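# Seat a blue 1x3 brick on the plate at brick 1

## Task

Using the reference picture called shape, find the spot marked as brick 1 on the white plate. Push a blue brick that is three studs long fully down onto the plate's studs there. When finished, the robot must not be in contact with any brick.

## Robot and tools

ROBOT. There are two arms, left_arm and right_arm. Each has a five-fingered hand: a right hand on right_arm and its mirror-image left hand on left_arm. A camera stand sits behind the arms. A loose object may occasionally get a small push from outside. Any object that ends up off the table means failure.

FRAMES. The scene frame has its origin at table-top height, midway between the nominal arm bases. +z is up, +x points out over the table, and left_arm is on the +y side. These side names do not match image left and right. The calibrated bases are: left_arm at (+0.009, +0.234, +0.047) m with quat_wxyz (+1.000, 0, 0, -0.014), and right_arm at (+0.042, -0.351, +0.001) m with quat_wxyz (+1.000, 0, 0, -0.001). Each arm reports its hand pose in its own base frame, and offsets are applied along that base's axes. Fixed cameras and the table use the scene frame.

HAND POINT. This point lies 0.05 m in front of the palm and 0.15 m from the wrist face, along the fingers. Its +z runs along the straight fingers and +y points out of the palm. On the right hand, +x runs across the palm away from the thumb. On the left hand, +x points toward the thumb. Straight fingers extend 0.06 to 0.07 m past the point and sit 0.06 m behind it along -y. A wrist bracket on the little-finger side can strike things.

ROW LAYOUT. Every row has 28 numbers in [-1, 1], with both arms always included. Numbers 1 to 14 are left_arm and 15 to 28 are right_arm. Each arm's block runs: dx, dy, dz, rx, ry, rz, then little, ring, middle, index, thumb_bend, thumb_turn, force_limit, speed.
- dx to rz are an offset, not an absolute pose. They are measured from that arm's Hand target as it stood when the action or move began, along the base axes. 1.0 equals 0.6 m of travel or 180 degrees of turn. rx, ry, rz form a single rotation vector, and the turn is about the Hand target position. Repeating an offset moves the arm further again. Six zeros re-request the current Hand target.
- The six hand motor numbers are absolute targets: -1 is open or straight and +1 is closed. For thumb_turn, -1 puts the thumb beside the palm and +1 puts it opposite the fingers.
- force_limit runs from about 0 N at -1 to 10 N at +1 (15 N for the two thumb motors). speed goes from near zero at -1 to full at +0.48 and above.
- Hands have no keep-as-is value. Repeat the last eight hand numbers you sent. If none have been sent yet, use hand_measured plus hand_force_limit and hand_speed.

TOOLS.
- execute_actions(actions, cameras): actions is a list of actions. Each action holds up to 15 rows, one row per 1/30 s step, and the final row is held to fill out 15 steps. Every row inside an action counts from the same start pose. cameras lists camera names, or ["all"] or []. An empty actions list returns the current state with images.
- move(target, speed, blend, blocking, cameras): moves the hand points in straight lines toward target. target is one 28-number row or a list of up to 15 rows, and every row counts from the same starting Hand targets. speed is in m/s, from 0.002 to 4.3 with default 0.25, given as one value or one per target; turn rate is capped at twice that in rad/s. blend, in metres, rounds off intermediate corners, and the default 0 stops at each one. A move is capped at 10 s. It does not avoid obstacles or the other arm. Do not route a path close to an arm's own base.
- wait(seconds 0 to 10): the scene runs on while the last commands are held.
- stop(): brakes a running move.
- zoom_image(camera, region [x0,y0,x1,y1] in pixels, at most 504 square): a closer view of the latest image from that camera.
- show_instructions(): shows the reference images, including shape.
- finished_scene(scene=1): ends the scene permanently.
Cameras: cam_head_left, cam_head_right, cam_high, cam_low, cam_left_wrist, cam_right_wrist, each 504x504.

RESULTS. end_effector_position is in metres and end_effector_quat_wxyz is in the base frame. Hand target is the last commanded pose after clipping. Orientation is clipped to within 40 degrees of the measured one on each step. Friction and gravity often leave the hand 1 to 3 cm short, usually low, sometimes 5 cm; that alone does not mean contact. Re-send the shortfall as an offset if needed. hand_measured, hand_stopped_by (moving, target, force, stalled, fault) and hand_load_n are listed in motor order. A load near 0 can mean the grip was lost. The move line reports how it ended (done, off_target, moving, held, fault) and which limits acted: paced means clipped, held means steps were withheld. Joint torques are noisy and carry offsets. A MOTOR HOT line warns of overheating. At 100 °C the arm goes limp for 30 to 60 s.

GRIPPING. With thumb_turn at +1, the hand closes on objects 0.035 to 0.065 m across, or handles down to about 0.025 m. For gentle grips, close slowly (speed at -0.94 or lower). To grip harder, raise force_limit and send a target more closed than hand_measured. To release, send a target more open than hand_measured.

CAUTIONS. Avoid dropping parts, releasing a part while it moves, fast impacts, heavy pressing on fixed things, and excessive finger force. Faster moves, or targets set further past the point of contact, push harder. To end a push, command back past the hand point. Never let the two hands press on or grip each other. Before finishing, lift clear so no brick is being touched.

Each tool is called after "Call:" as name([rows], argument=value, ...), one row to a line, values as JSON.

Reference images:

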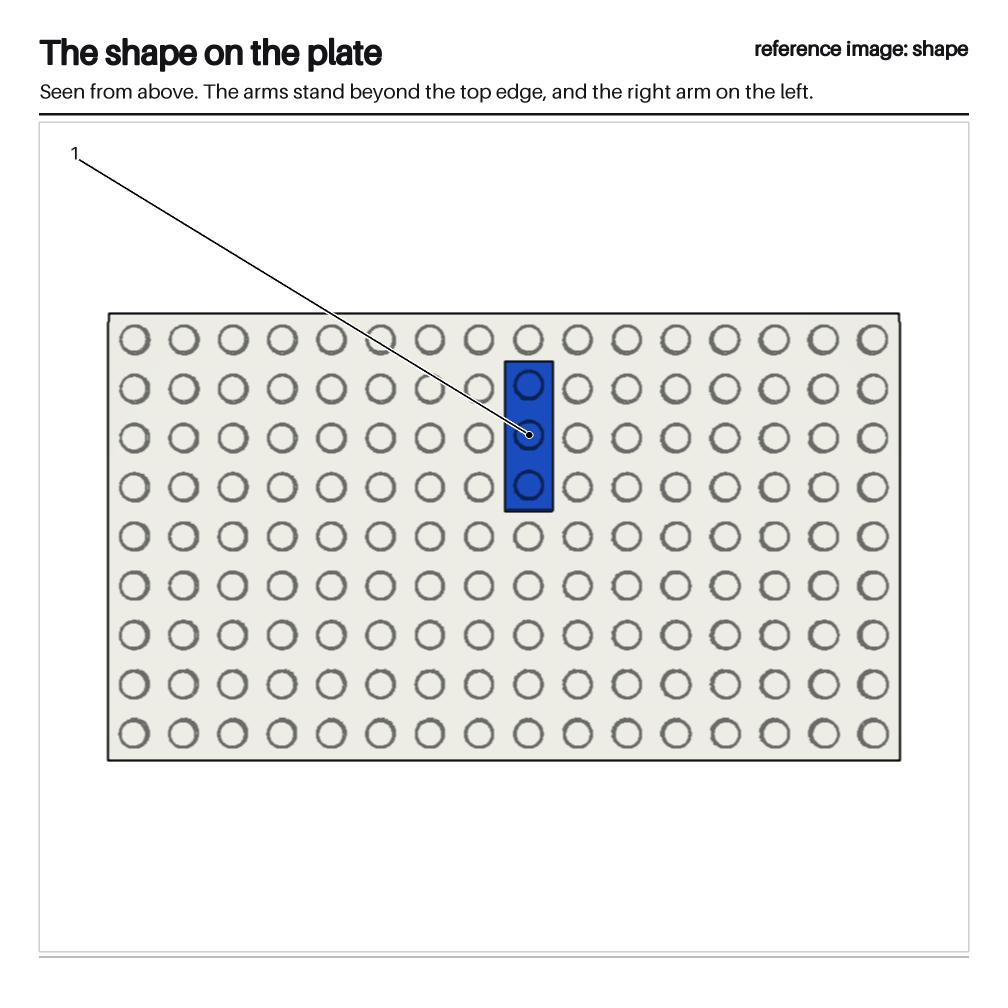

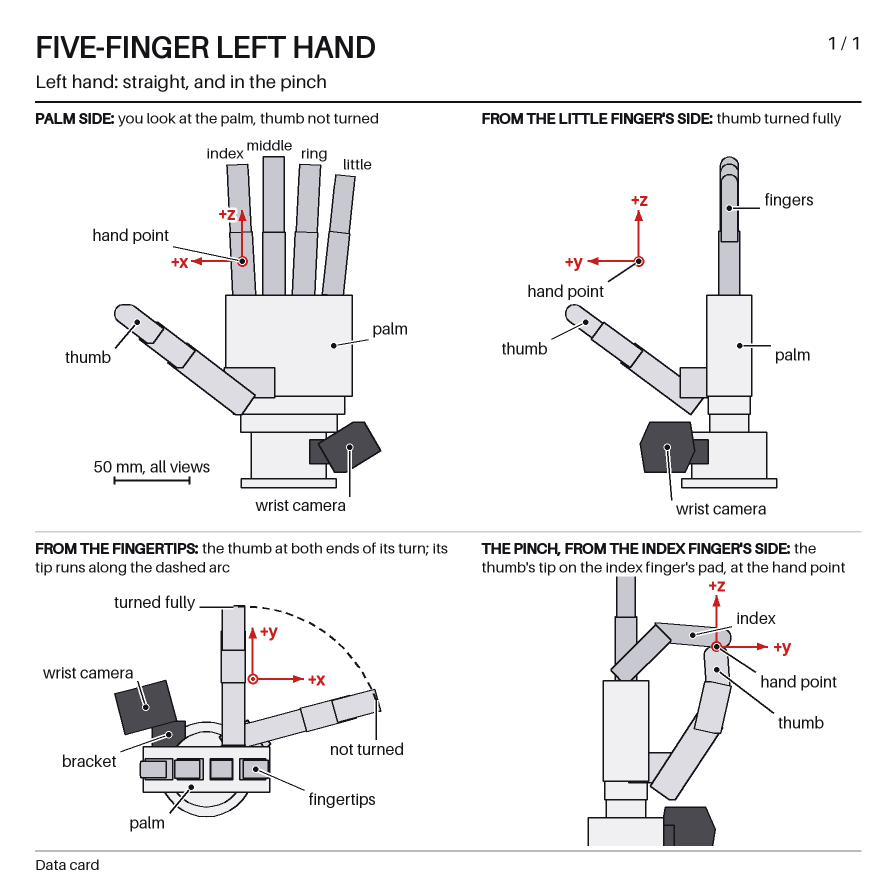

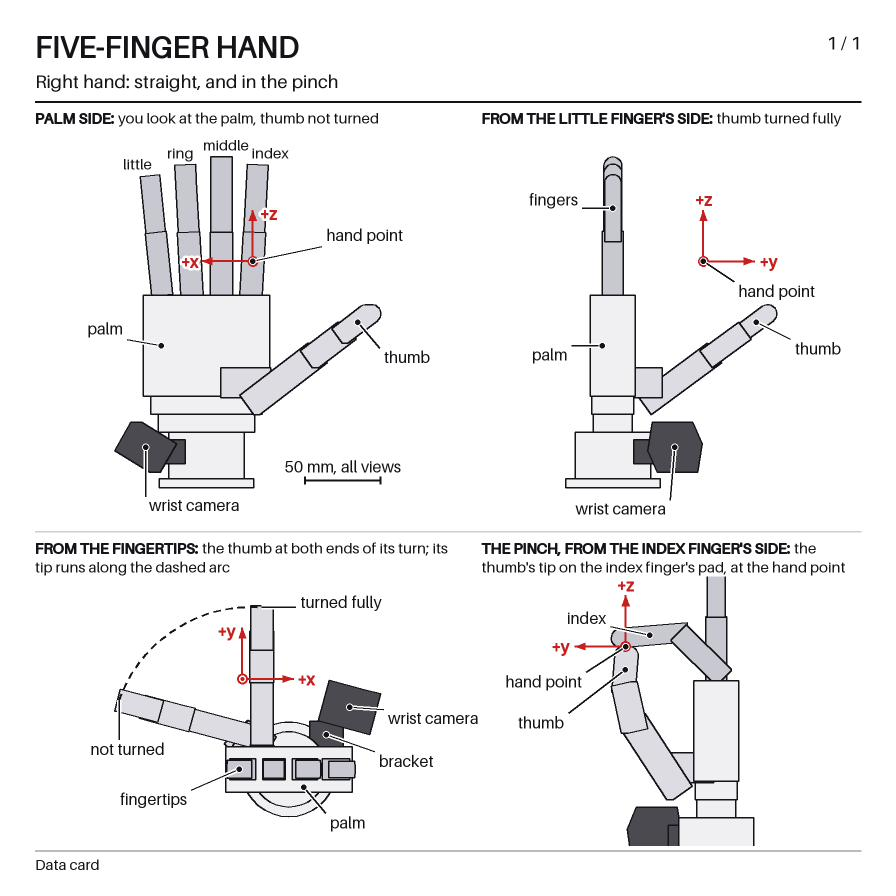

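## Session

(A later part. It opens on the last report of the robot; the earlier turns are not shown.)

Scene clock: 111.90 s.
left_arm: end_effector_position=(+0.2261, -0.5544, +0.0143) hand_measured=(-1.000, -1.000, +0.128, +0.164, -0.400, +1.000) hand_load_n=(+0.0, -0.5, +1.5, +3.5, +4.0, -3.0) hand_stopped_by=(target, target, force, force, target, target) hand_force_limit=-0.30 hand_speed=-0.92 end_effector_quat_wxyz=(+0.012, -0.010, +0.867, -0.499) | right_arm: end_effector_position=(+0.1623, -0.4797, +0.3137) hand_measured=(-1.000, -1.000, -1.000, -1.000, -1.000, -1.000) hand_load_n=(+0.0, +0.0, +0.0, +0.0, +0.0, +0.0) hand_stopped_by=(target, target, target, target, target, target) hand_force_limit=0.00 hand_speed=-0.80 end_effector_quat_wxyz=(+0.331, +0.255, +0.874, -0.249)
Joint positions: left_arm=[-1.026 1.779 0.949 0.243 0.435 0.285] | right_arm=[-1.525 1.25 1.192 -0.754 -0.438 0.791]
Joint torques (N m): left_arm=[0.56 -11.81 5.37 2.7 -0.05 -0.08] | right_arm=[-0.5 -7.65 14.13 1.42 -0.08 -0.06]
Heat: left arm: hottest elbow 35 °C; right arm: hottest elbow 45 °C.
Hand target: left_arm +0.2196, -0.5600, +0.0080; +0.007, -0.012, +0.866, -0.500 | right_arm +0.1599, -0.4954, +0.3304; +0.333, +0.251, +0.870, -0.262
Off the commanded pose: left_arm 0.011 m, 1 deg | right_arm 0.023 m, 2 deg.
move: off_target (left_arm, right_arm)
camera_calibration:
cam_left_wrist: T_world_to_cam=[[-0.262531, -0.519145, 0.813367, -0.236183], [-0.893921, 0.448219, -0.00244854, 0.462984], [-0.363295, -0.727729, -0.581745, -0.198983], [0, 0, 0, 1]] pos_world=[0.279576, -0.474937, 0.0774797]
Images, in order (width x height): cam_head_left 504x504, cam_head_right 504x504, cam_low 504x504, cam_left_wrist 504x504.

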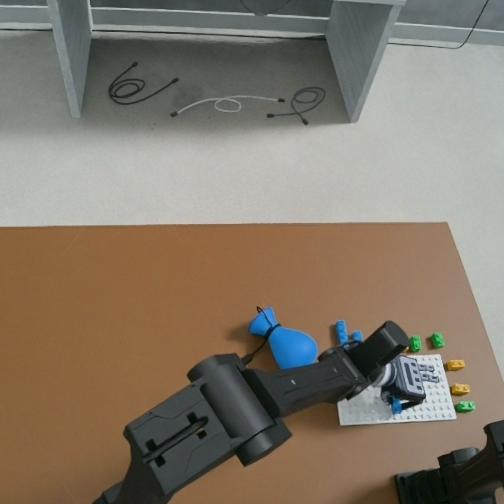

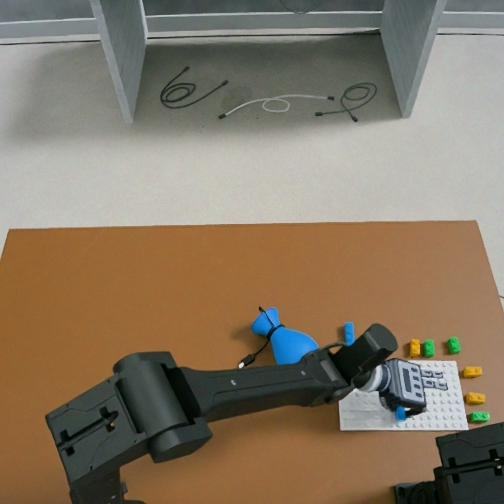

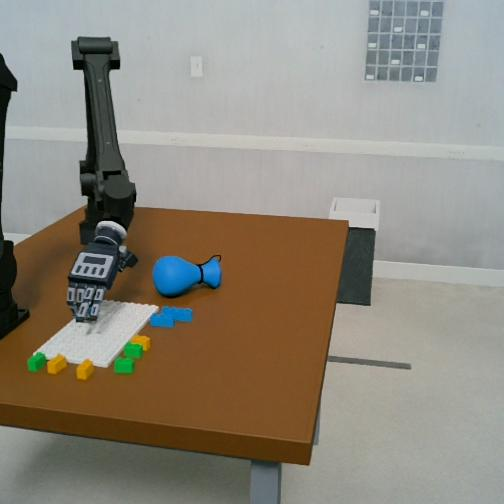

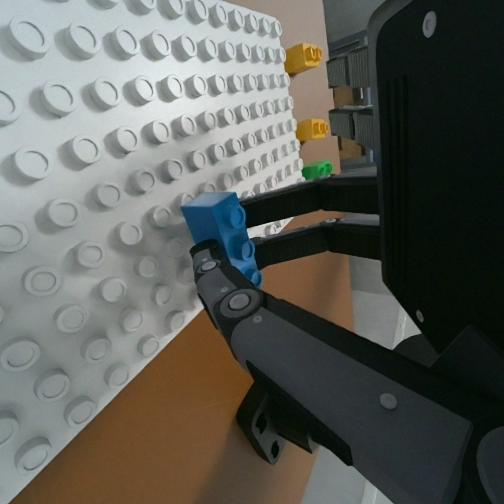

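Call:
zoom_image(camera="cam_left_wrist", region=[130, 80, 310, 220])

Call:
zoom_image(camera="cam_left_wrist", region=[220, 20, 310, 110])

Scaled by 2.800 from the camera's 504x504 image, which has a finer 720x720 frame.

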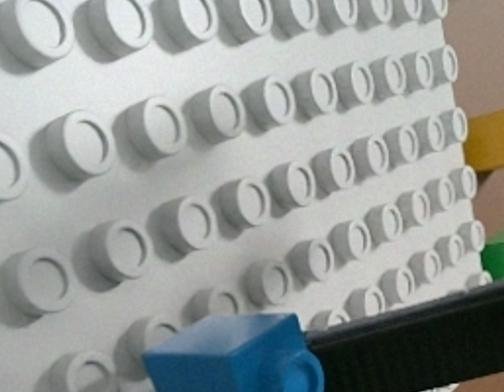

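Scaled by 5.600 from the camera's 504x504 image, which has a finer 720x720 frame.

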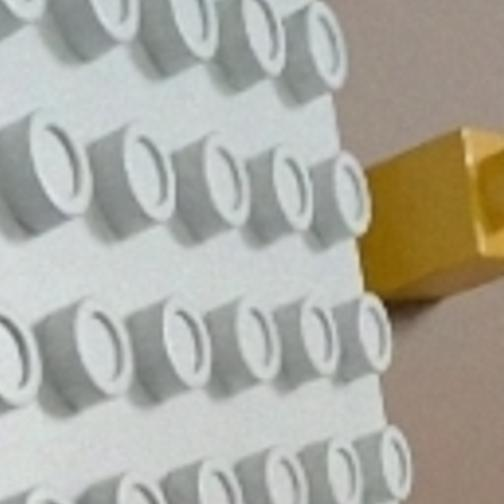

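Call:
zoom_image(camera="cam_left_wrist", region=[130, 120, 230, 200])

Call:
zoom_image(camera="cam_left_wrist", region=[210, 100, 310, 190])

Scaled by 5.040 from the camera's 504x504 image, which has a finer 720x720 frame.

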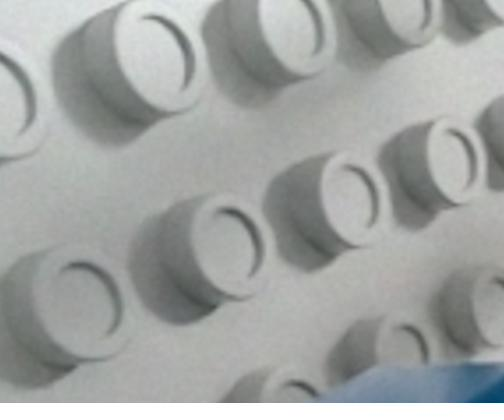

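Scaled by 5.040 from the camera's 504x504 image, which has a finer 720x720 frame.

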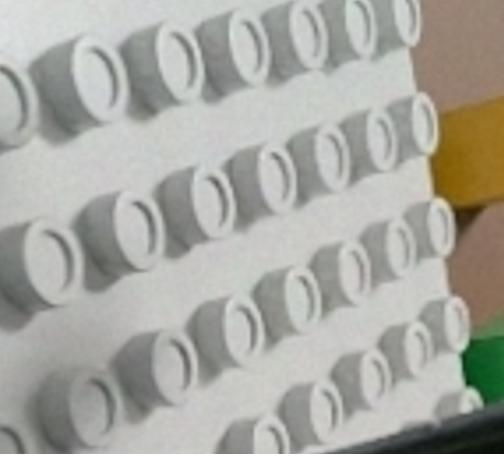

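Call:
move([
  [0.04,0.0343,0.045,0,0,0,-1,-1,0.25,0.25,-0.4,1,-0.3,-0.92,0,0,0,0,0,0,-1,-1,-1,-1,-1,-1,0.0,-0.8],
  [0.0058,-0.0042,-0.0083,0,0,0,-1,-1,0.25,0.25,-0.4,1,-0.3,-0.92,0,0,0,0,0,0,-1,-1,-1,-1,-1,-1,0.0,-0.8],
], speed=0.1, cameras=["cam_head_left", "cam_head_right", "cam_low", "cam_left_wrist"])

Call:
zoom_image(camera="cam_left_wrist", region=[140, 170, 290, 330])

Call:
zoom_image(camera="cam_head_left", region=[380, 385, 430, 427])

Call:
zoom_image(camera="cam_head_right", region=[380, 390, 430, 432])

Call:
zoom_image(camera="cam_low", region=[60, 270, 130, 340])

Scene clock: 133.67 s.
left_arm: end_effector_position=(+0.2264, -0.5539, +0.0071) hand_measured=(-1.000, -1.000, +0.128, +0.164, -0.400, +1.000) hand_load_n=(+0.0, +0.0, +2.0, +3.0, +3.5, -2.0) hand_stopped_by=(target, target, force, force, target, target) hand_force_limit=-0.30 hand_speed=-0.92 end_effector_quat_wxyz=(+0.009, -0.011, +0.868, -0.496) | right_arm: end_effector_position=(+0.1623, -0.4797, +0.3137) hand_measured=(-1.000, -1.000, -1.000, -1.000, -1.000, -1.000) hand_load_n=(+0.0, +0.0, +0.0, +0.0, +0.0, -0.5) hand_stopped_by=(target, target, target, target, target, target) hand_force_limit=0.00 hand_speed=-0.80 end_effector_quat_wxyz=(+0.331, +0.255, +0.874, -0.249)
Joint positions: left_arm=[-1.025 1.794 0.949 0.251 0.438 0.285] | right_arm=[-1.525 1.25 1.192 -0.754 -0.438 0.791]
Joint torques (N m): left_arm=[0.97 -11.16 5.96 2.69 -0.01 -0.06] | right_arm=[-0.44 -7.59 14.17 1.39 -0.08 -0.06]
Heat: left arm: hottest elbow 34 °C; right arm: hottest elbow 46 °C.
Hand target: left_arm +0.2233, -0.5624, +0.0030; +0.007, -0.012, +0.866, -0.500 | right_arm +0.1599, -0.4954, +0.3304; +0.333, +0.251, +0.870, -0.262
Off the commanded pose: left_arm 0.010 m, 1 deg | right_arm 0.023 m, 2 deg.
move: off_target (right_arm)
camera_calibration:
cam_left_wrist: T_world_to_cam=[[-0.259136, -0.523268, 0.811812, -0.233027], [-0.893501, 0.449042, 0.00422635, 0.463222], [-0.366749, -0.72426, -0.583903, -0.199928], [0, 0, 0, 1]] pos_world=[0.28018, -0.474742, 0.0704781]
Images, in order (width x height): cam_head_left 504x504, cam_head_right 504x504, cam_low 504x504, cam_left_wrist 504x504.

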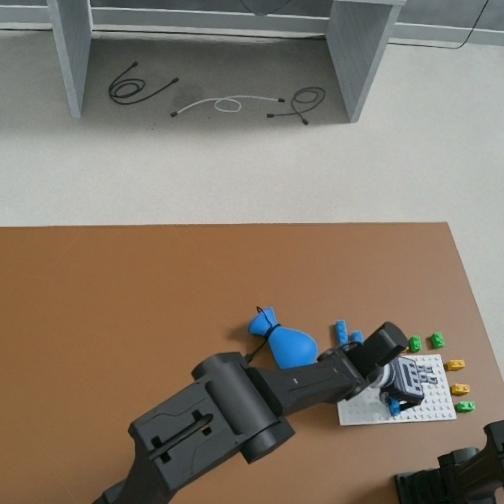

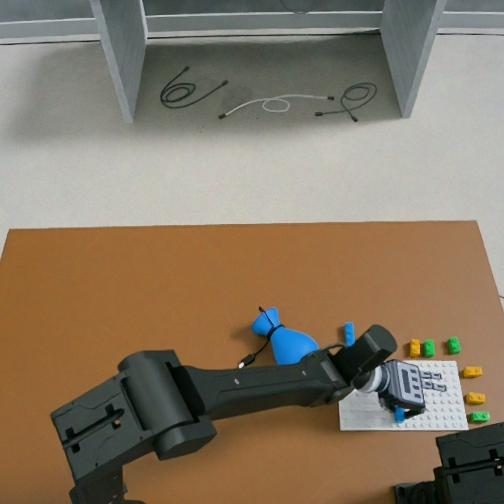

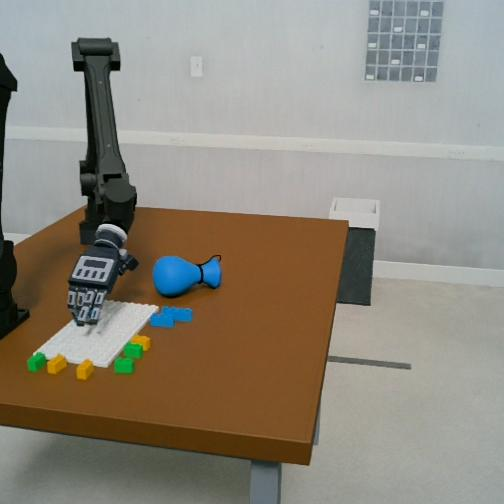

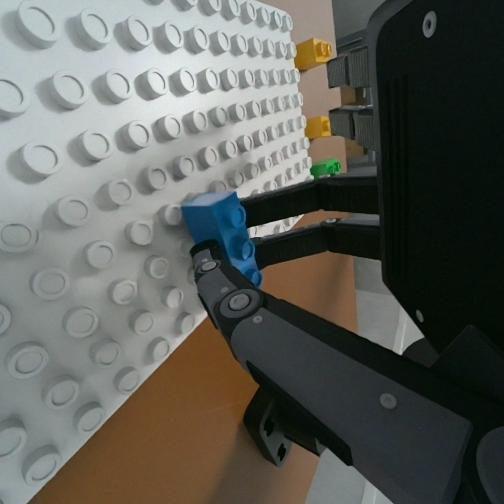

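Scaled by 3.150 from the camera's 504x504 image, which has a finer 720x720 frame.

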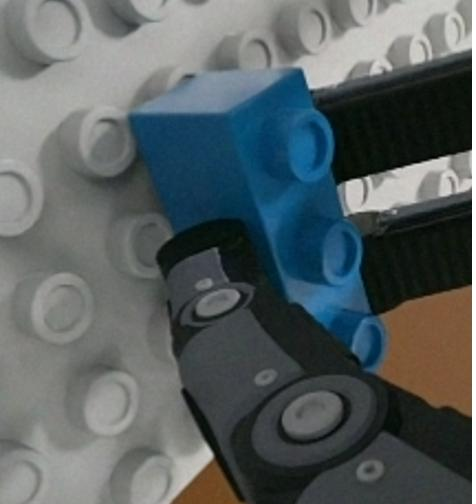

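Scaled by 10.080 from the camera's 504x504 image, which has a finer 720x720 frame.

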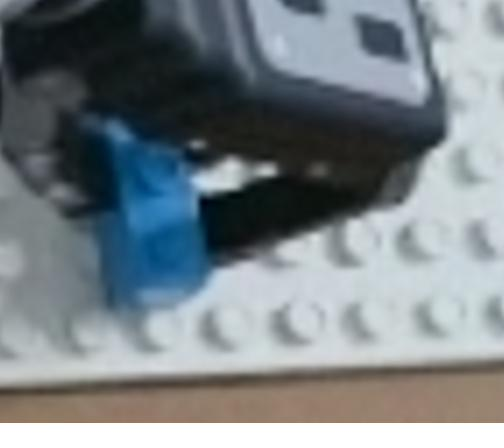

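Scaled by 10.080 from the camera's 504x504 image, which has a finer 720x720 frame.

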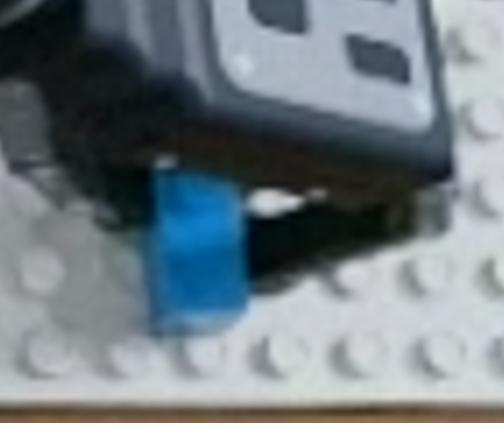

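Scaled by 7.200 from the camera's 504x504 image, which has a finer 720x720 frame.

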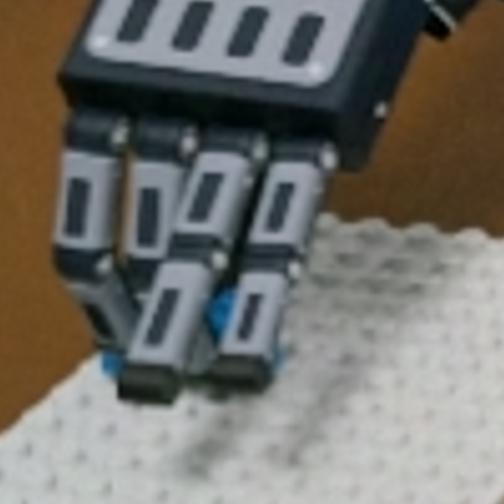

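Call:
move([
  [0.0355,0.0235,0.0333,0,0,0,-1,-1,0.25,0.25,-0.4,1,-0.3,-0.92,0,0,0,0,0,0,-1,-1,-1,-1,-1,-1,0.0,-0.8],
  [0.0065,0.0,0.0,0,0,0,-1,-1,0.25,0.25,-0.4,1,-0.3,-0.92,0,0,0,0,0,0,-1,-1,-1,-1,-1,-1,0.0,-0.8],
], speed=0.1, cameras=["cam_head_left", "cam_head_right", "cam_low", "cam_left_wrist"])

Call:
zoom_image(camera="cam_left_wrist", region=[140, 170, 290, 330])

Call:
zoom_image(camera="cam_head_left", region=[380, 385, 430, 427])

Call:
zoom_image(camera="cam_head_right", region=[380, 390, 430, 432])

Call:
zoom_image(camera="cam_low", region=[60, 270, 130, 340])

Scene clock: 138.20 s.
left_arm: end_effector_position=(+0.2300, -0.5513, +0.0063) hand_measured=(-1.000, -1.000, +0.128, +0.164, -0.400, +1.000) hand_load_n=(+0.0, +0.0, +2.0, +2.5, +3.5, -2.0) hand_stopped_by=(target, target, force, force, target, target) hand_force_limit=-0.30 hand_speed=-0.92 end_effector_quat_wxyz=(+0.009, -0.013, +0.868, -0.496) | right_arm: end_effector_position=(+0.1623, -0.4797, +0.3137) hand_measured=(-1.000, -1.000, -1.000, -1.000, -1.000, -1.000) hand_load_n=(+0.0, +0.0, +0.0, +0.0, +0.0, +0.0) hand_stopped_by=(target, target, target, target, target, target) hand_force_limit=0.00 hand_speed=-0.80 end_effector_quat_wxyz=(+0.331, +0.255, +0.874, -0.249)
Joint positions: left_arm=[-1.016 1.795 0.949 0.247 0.444 0.288] | right_arm=[-1.525 1.25 1.192 -0.754 -0.438 0.791]
Joint torques (N m): left_arm=[0.79 -11.22 6.35 2.84 -0.07 -0.02] | right_arm=[-0.21 -7.41 14.22 1.32 -0.08 -0.07]
Heat: left arm: hottest elbow 34 °C; right arm: hottest elbow 46 °C.
Hand target: left_arm +0.2271, -0.5624, +0.0029; +0.007, -0.012, +0.866, -0.500 | right_arm +0.1599, -0.4954, +0.3304; +0.333, +0.251, +0.870, -0.262
Off the commanded pose: left_arm 0.012 m, 1 deg | right_arm 0.023 m, 2 deg.
move: off_target (left_arm, right_arm)
camera_calibration:
cam_left_wrist: T_world_to_cam=[[-0.255362, -0.525528, 0.811548, -0.232232], [-0.894737, 0.446528, 0.007616, 0.464161], [-0.366381, -0.724178, -0.584236, -0.197104], [0, 0, 0, 1]] pos_world=[0.283784, -0.472044, 0.0697774]
Images, in order (width x height): cam_head_left 504x504, cam_head_right 504x504, cam_low 504x504, cam_left_wrist 504x504.

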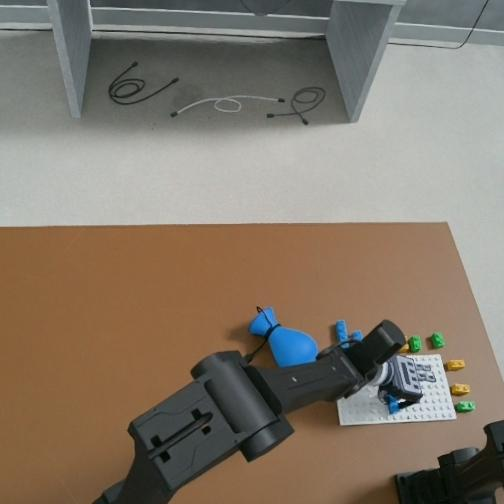

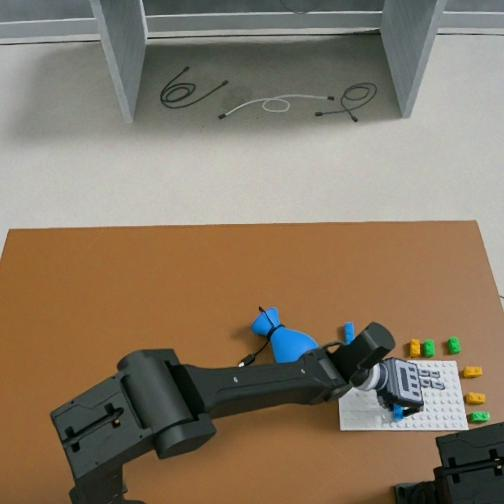

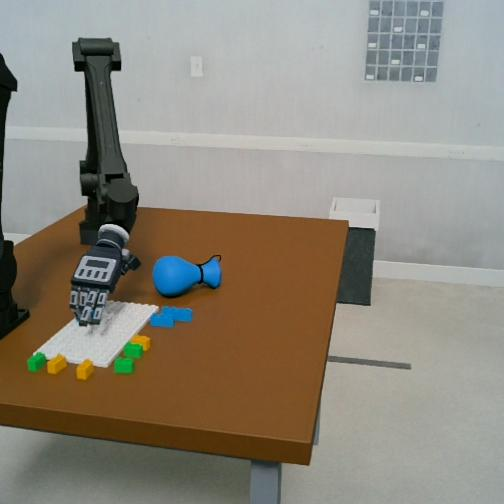

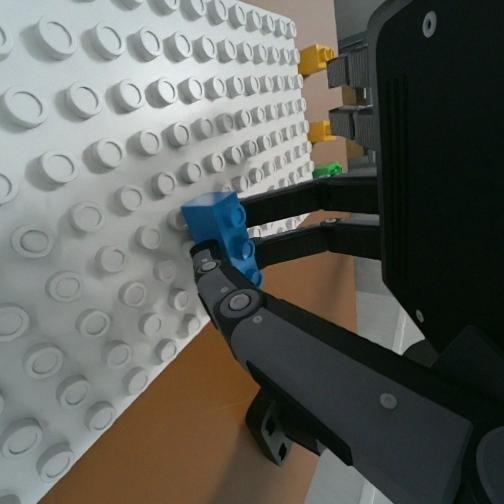

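Scaled by 3.150 from the camera's 504x504 image, which has a finer 720x720 frame.

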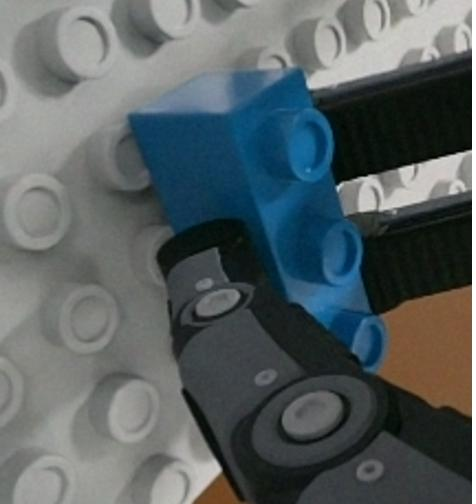

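Scaled by 10.080 from the camera's 504x504 image, which has a finer 720x720 frame.

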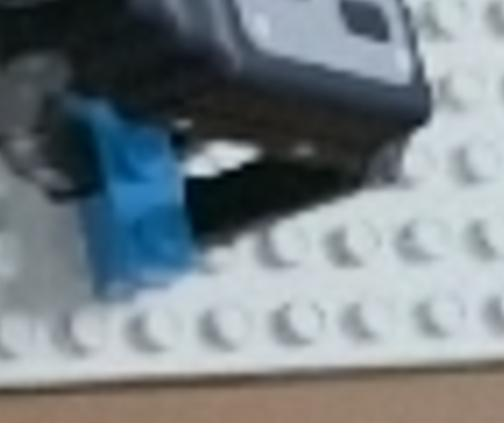

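Scaled by 10.080 from the camera's 504x504 image, which has a finer 720x720 frame.

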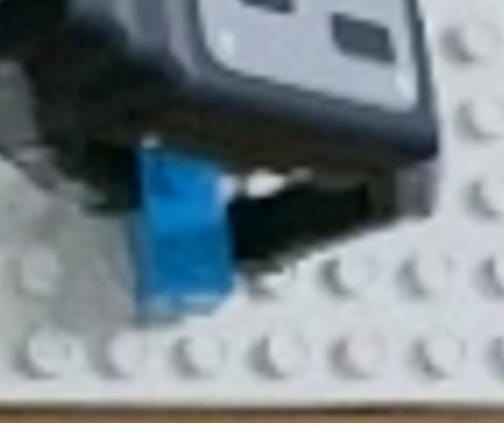

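Scaled by 7.200 from the camera's 504x504 image, which has a finer 720x720 frame.

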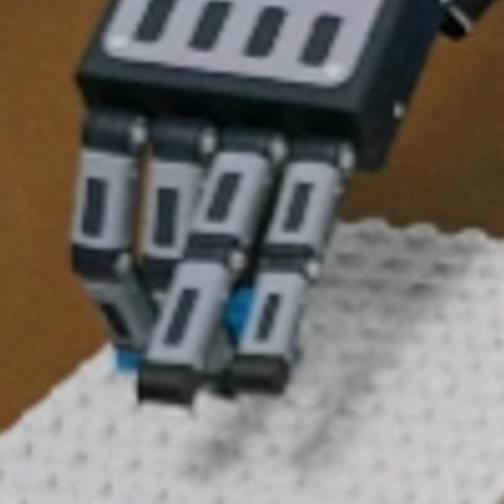

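Call:
move([
  [0.0303,0.0358,0.0333,0,0,0,-1,-1,0.25,0.25,-0.4,1,-0.3,-0.92,0,0,0,0,0,0,-1,-1,-1,-1,-1,-1,0.0,-0.8],
  [-0.0008,0.0003,0.0,0,0,0,-1,-1,0.25,0.25,-0.4,1,-0.3,-0.92,0,0,0,0,0,0,-1,-1,-1,-1,-1,-1,0.0,-0.8],
], speed=0.1, cameras=["cam_head_left", "cam_head_right", "cam_low", "cam_left_wrist"])

Call:
zoom_image(camera="cam_left_wrist", region=[140, 170, 290, 330])

Call:
zoom_image(camera="cam_head_left", region=[380, 385, 430, 427])

Call:
zoom_image(camera="cam_head_right", region=[380, 390, 430, 432])

Call:
zoom_image(camera="cam_low", region=[60, 270, 130, 340])

Scene clock: 142.13 s.
left_arm: end_effector_position=(+0.2287, -0.5519, +0.0063) hand_measured=(-1.000, -1.000, +0.128, +0.164, -0.400, +1.000) hand_load_n=(+0.0, +0.0, +2.0, +3.0, +3.5, -2.0) hand_stopped_by=(target, target, force, force, target, target) hand_force_limit=-0.30 hand_speed=-0.92 end_effector_quat_wxyz=(+0.009, -0.012, +0.868, -0.496) | right_arm: end_effector_position=(+0.1623, -0.4797, +0.3137) hand_measured=(-1.000, -1.000, -1.000, -1.000, -1.000, -1.000) hand_load_n=(+0.0, +0.0, +0.0, +0.0, +0.0, +0.0) hand_stopped_by=(target, target, target, target, target, target) hand_force_limit=0.00 hand_speed=-0.80 end_effector_quat_wxyz=(+0.331, +0.255, +0.874, -0.249)
Joint positions: left_arm=[-1.018 1.795 0.949 0.248 0.444 0.289] | right_arm=[-1.525 1.25 1.192 -0.754 -0.438 0.791]
Joint torques (N m): left_arm=[1.08 -11.52 6.23 2.84 -0.06 -0.04] | right_arm=[-0.38 -7.41 14.11 1.44 -0.09 -0.07]
Heat: left arm: hottest elbow 34 °C; right arm: hottest elbow 46 °C.
Hand target: left_arm +0.2267, -0.5622, +0.0029; +0.007, -0.012, +0.866, -0.500 | right_arm +0.1599, -0.4954, +0.3304; +0.333, +0.251, +0.870, -0.262
Off the commanded pose: left_arm 0.011 m, 1 deg | right_arm 0.023 m, 2 deg.
move: off_target (left_arm, right_arm)
camera_calibration:
cam_left_wrist: T_world_to_cam=[[-0.257633, -0.524636, 0.811408, -0.231861], [-0.893528, 0.44896, 0.00657903, 0.464413], [-0.367741, -0.723321, -0.584443, -0.197283], [0, 0, 0, 1]] pos_world=[0.282682, -0.472844, 0.0697775]
Images, in order (width x height): cam_head_left 504x504, cam_head_right 504x504, cam_low 504x504, cam_left_wrist 504x504.

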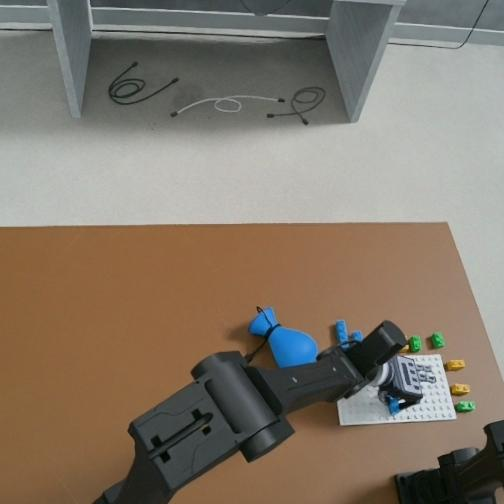

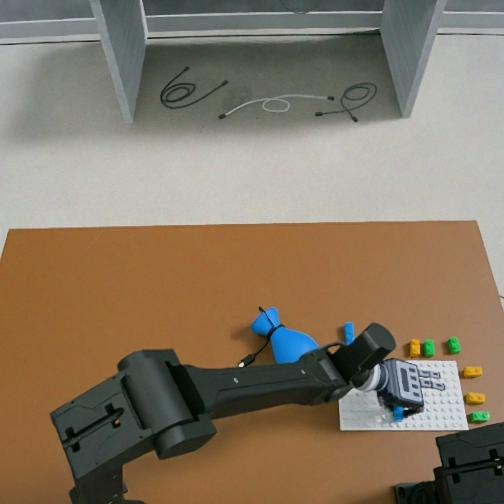

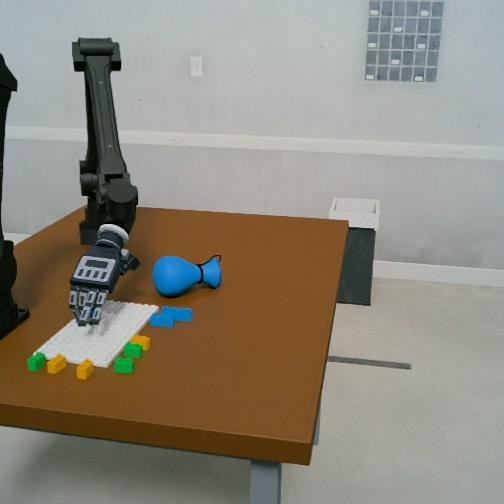

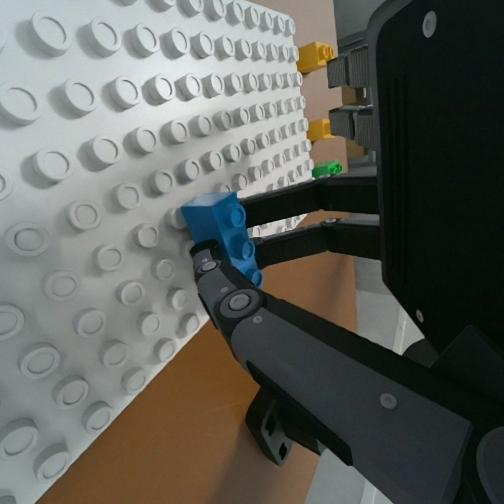

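Scaled by 3.150 from the camera's 504x504 image, which has a finer 720x720 frame.

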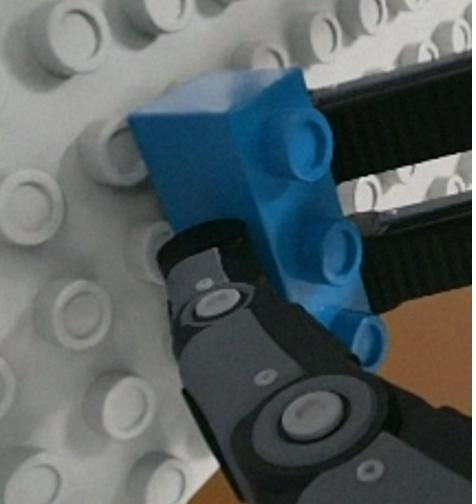

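Scaled by 10.080 from the camera's 504x504 image, which has a finer 720x720 frame.

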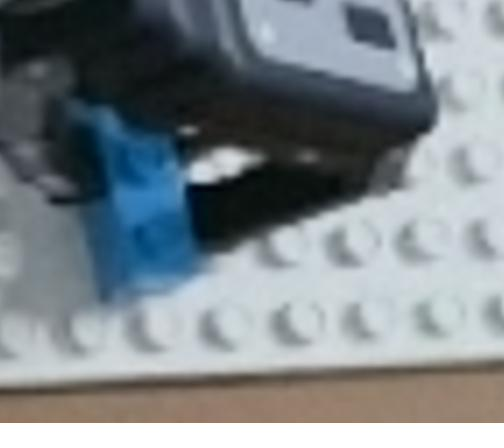

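Scaled by 10.080 from the camera's 504x504 image, which has a finer 720x720 frame.

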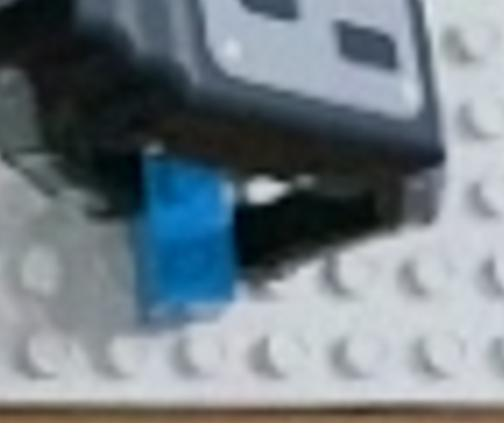

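Scaled by 7.200 from the camera's 504x504 image, which has a finer 720x720 frame.

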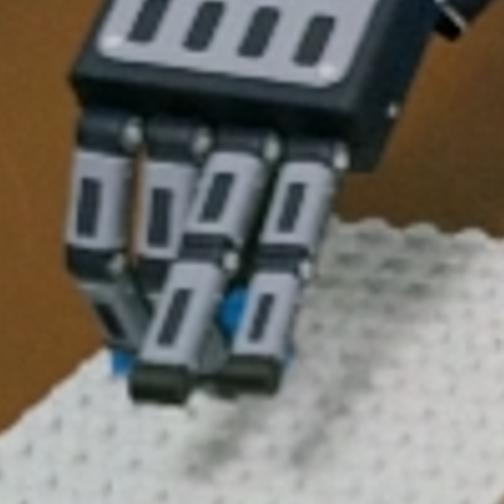

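Call:
zoom_image(camera="cam_left_wrist", region=[90, 130, 210, 260])

Call:
zoom_image(camera="cam_left_wrist", region=[190, 110, 310, 220])

Scaled by 3.877 from the camera's 504x504 image, which has a finer 720x720 frame.

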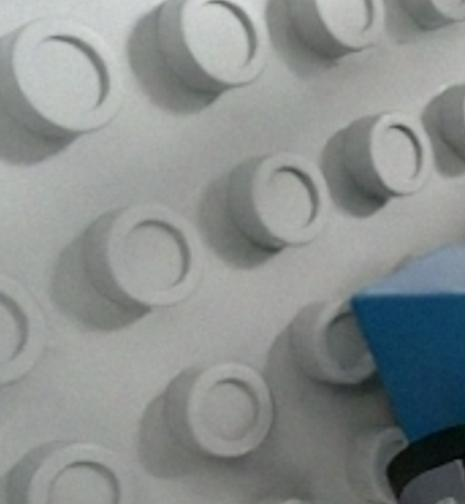

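Scaled by 4.200 from the camera's 504x504 image, which has a finer 720x720 frame.

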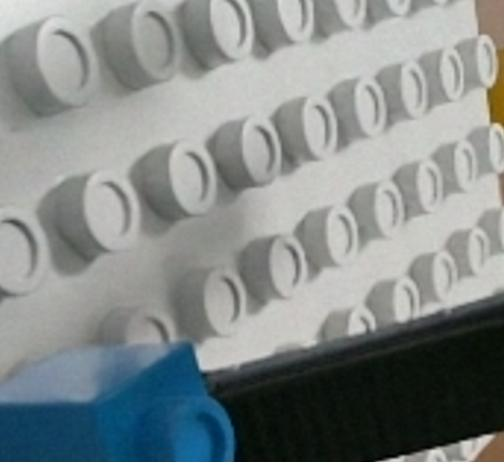

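Call:
move([
  [0.0335,0.0282,0.0333,0,0,0,-1,-1,0.25,0.25,-0.4,1,-0.3,-0.92,0,0,0,0,0,0,-1,-1,-1,-1,-1,-1,0.0,-0.8],
  [0.0033,-0.0083,0.0,0,0,0,-1,-1,0.25,0.25,-0.4,1,-0.3,-0.92,0,0,0,0,0,0,-1,-1,-1,-1,-1,-1,0.0,-0.8],
], speed=0.1, cameras=["cam_head_left", "cam_head_right", "cam_low", "cam_left_wrist"])

Call:
zoom_image(camera="cam_left_wrist", region=[140, 140, 290, 290])

Call:
zoom_image(camera="cam_head_left", region=[380, 385, 430, 427])

Call:
zoom_image(camera="cam_head_right", region=[380, 390, 430, 432])

Call:
zoom_image(camera="cam_left_wrist", region=[90, 200, 210, 350])

Scene clock: 153.53 s.
left_arm: end_effector_position=(+0.2299, -0.5515, +0.0056) hand_measured=(-1.000, -1.000, +0.128, +0.164, -0.400, +1.000) hand_load_n=(+0.0, +0.0, +2.0, +2.5, +3.0, -1.5) hand_stopped_by=(target, target, force, force, target, target) hand_force_limit=-0.30 hand_speed=-0.92 end_effector_quat_wxyz=(+0.009, -0.014, +0.869, -0.495) | right_arm: end_effector_position=(+0.1623, -0.4797, +0.3137) hand_measured=(-1.000, -1.000, -1.000, -1.000, -1.000, -1.000) hand_load_n=(+0.0, +0.0, +0.0, +0.0, +0.0, +0.0) hand_stopped_by=(target, target, target, target, target, target) hand_force_limit=0.00 hand_speed=-0.80 end_effector_quat_wxyz=(+0.331, +0.255, +0.874, -0.249)
Joint positions: left_arm=[-1.016 1.796 0.95 0.247 0.442 0.287] | right_arm=[-1.525 1.25 1.192 -0.754 -0.438 0.791]
Joint torques (N m): left_arm=[0.56 -10.4 7.31 2.47 -0.06 -0.06] | right_arm=[-0.5 -7.65 14.22 1.31 -0.09 -0.06]
Heat: left arm: hottest elbow 34 °C; right arm: hottest elbow 47 °C.
Hand target: left_arm +0.2287, -0.5673, +0.0031; +0.007, -0.012, +0.866, -0.500 | right_arm +0.1599, -0.4954, +0.3304; +0.333, +0.251, +0.870, -0.262
Off the commanded pose: left_arm 0.016 m, 1 deg | right_arm 0.023 m, 2 deg.
move: off_target (left_arm, right_arm)
camera_calibration:
cam_left_wrist: T_world_to_cam=[[-0.254162, -0.526887, 0.811044, -0.232876], [-0.895215, 0.445545, 0.00890484, 0.463794], [-0.366048, -0.723795, -0.584918, -0.197576], [0, 0, 0, 1]] pos_world=[0.283685, -0.472345, 0.069177]
Images, in order (width x height): cam_head_left 504x504, cam_head_right 504x504, cam_low 504x504, cam_left_wrist 504x504.

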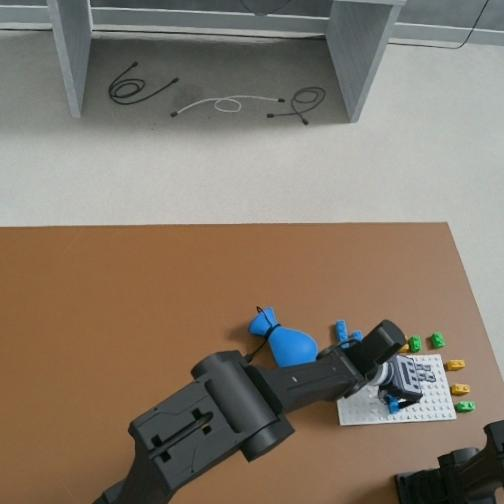

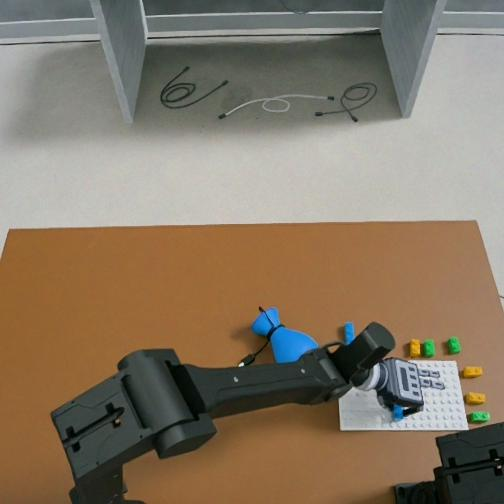

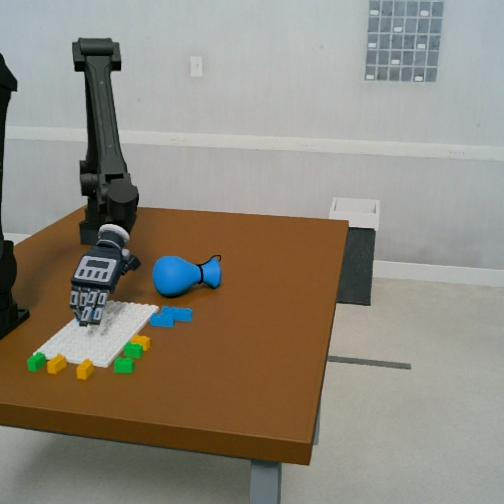

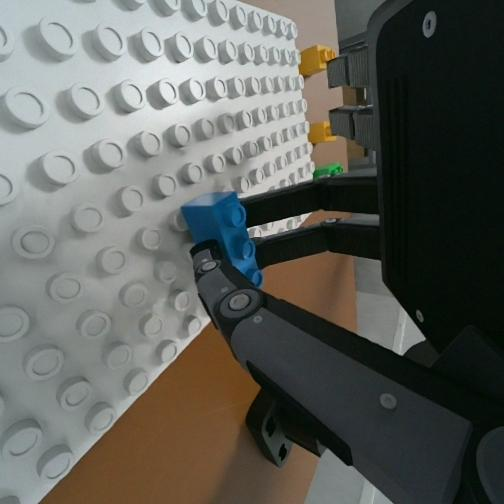

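Scaled by 3.360 from the camera's 504x504 image, which has a finer 720x720 frame.

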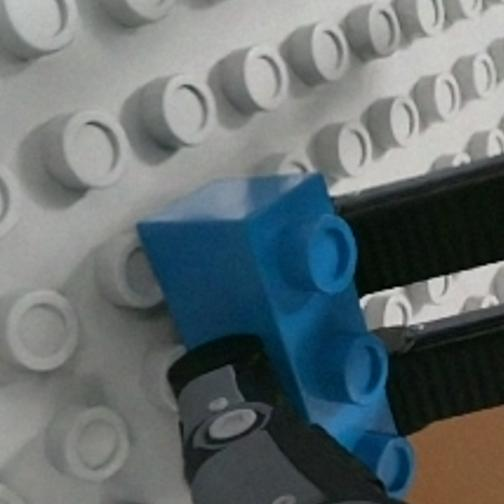

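Scaled by 10.080 from the camera's 504x504 image, which has a finer 720x720 frame.

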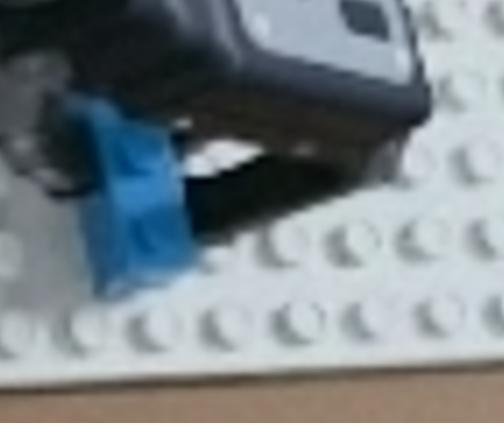

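Scaled by 10.080 from the camera's 504x504 image, which has a finer 720x720 frame.

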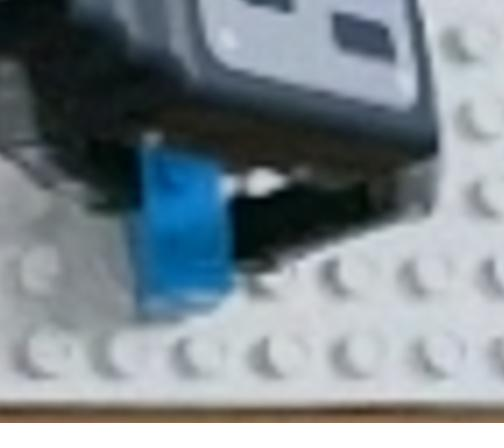

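Scaled by 3.360 from the camera's 504x504 image, which has a finer 720x720 frame.

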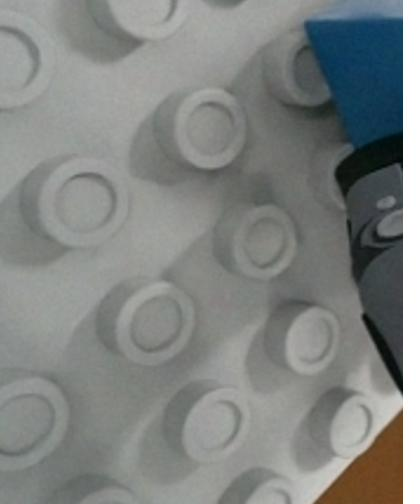

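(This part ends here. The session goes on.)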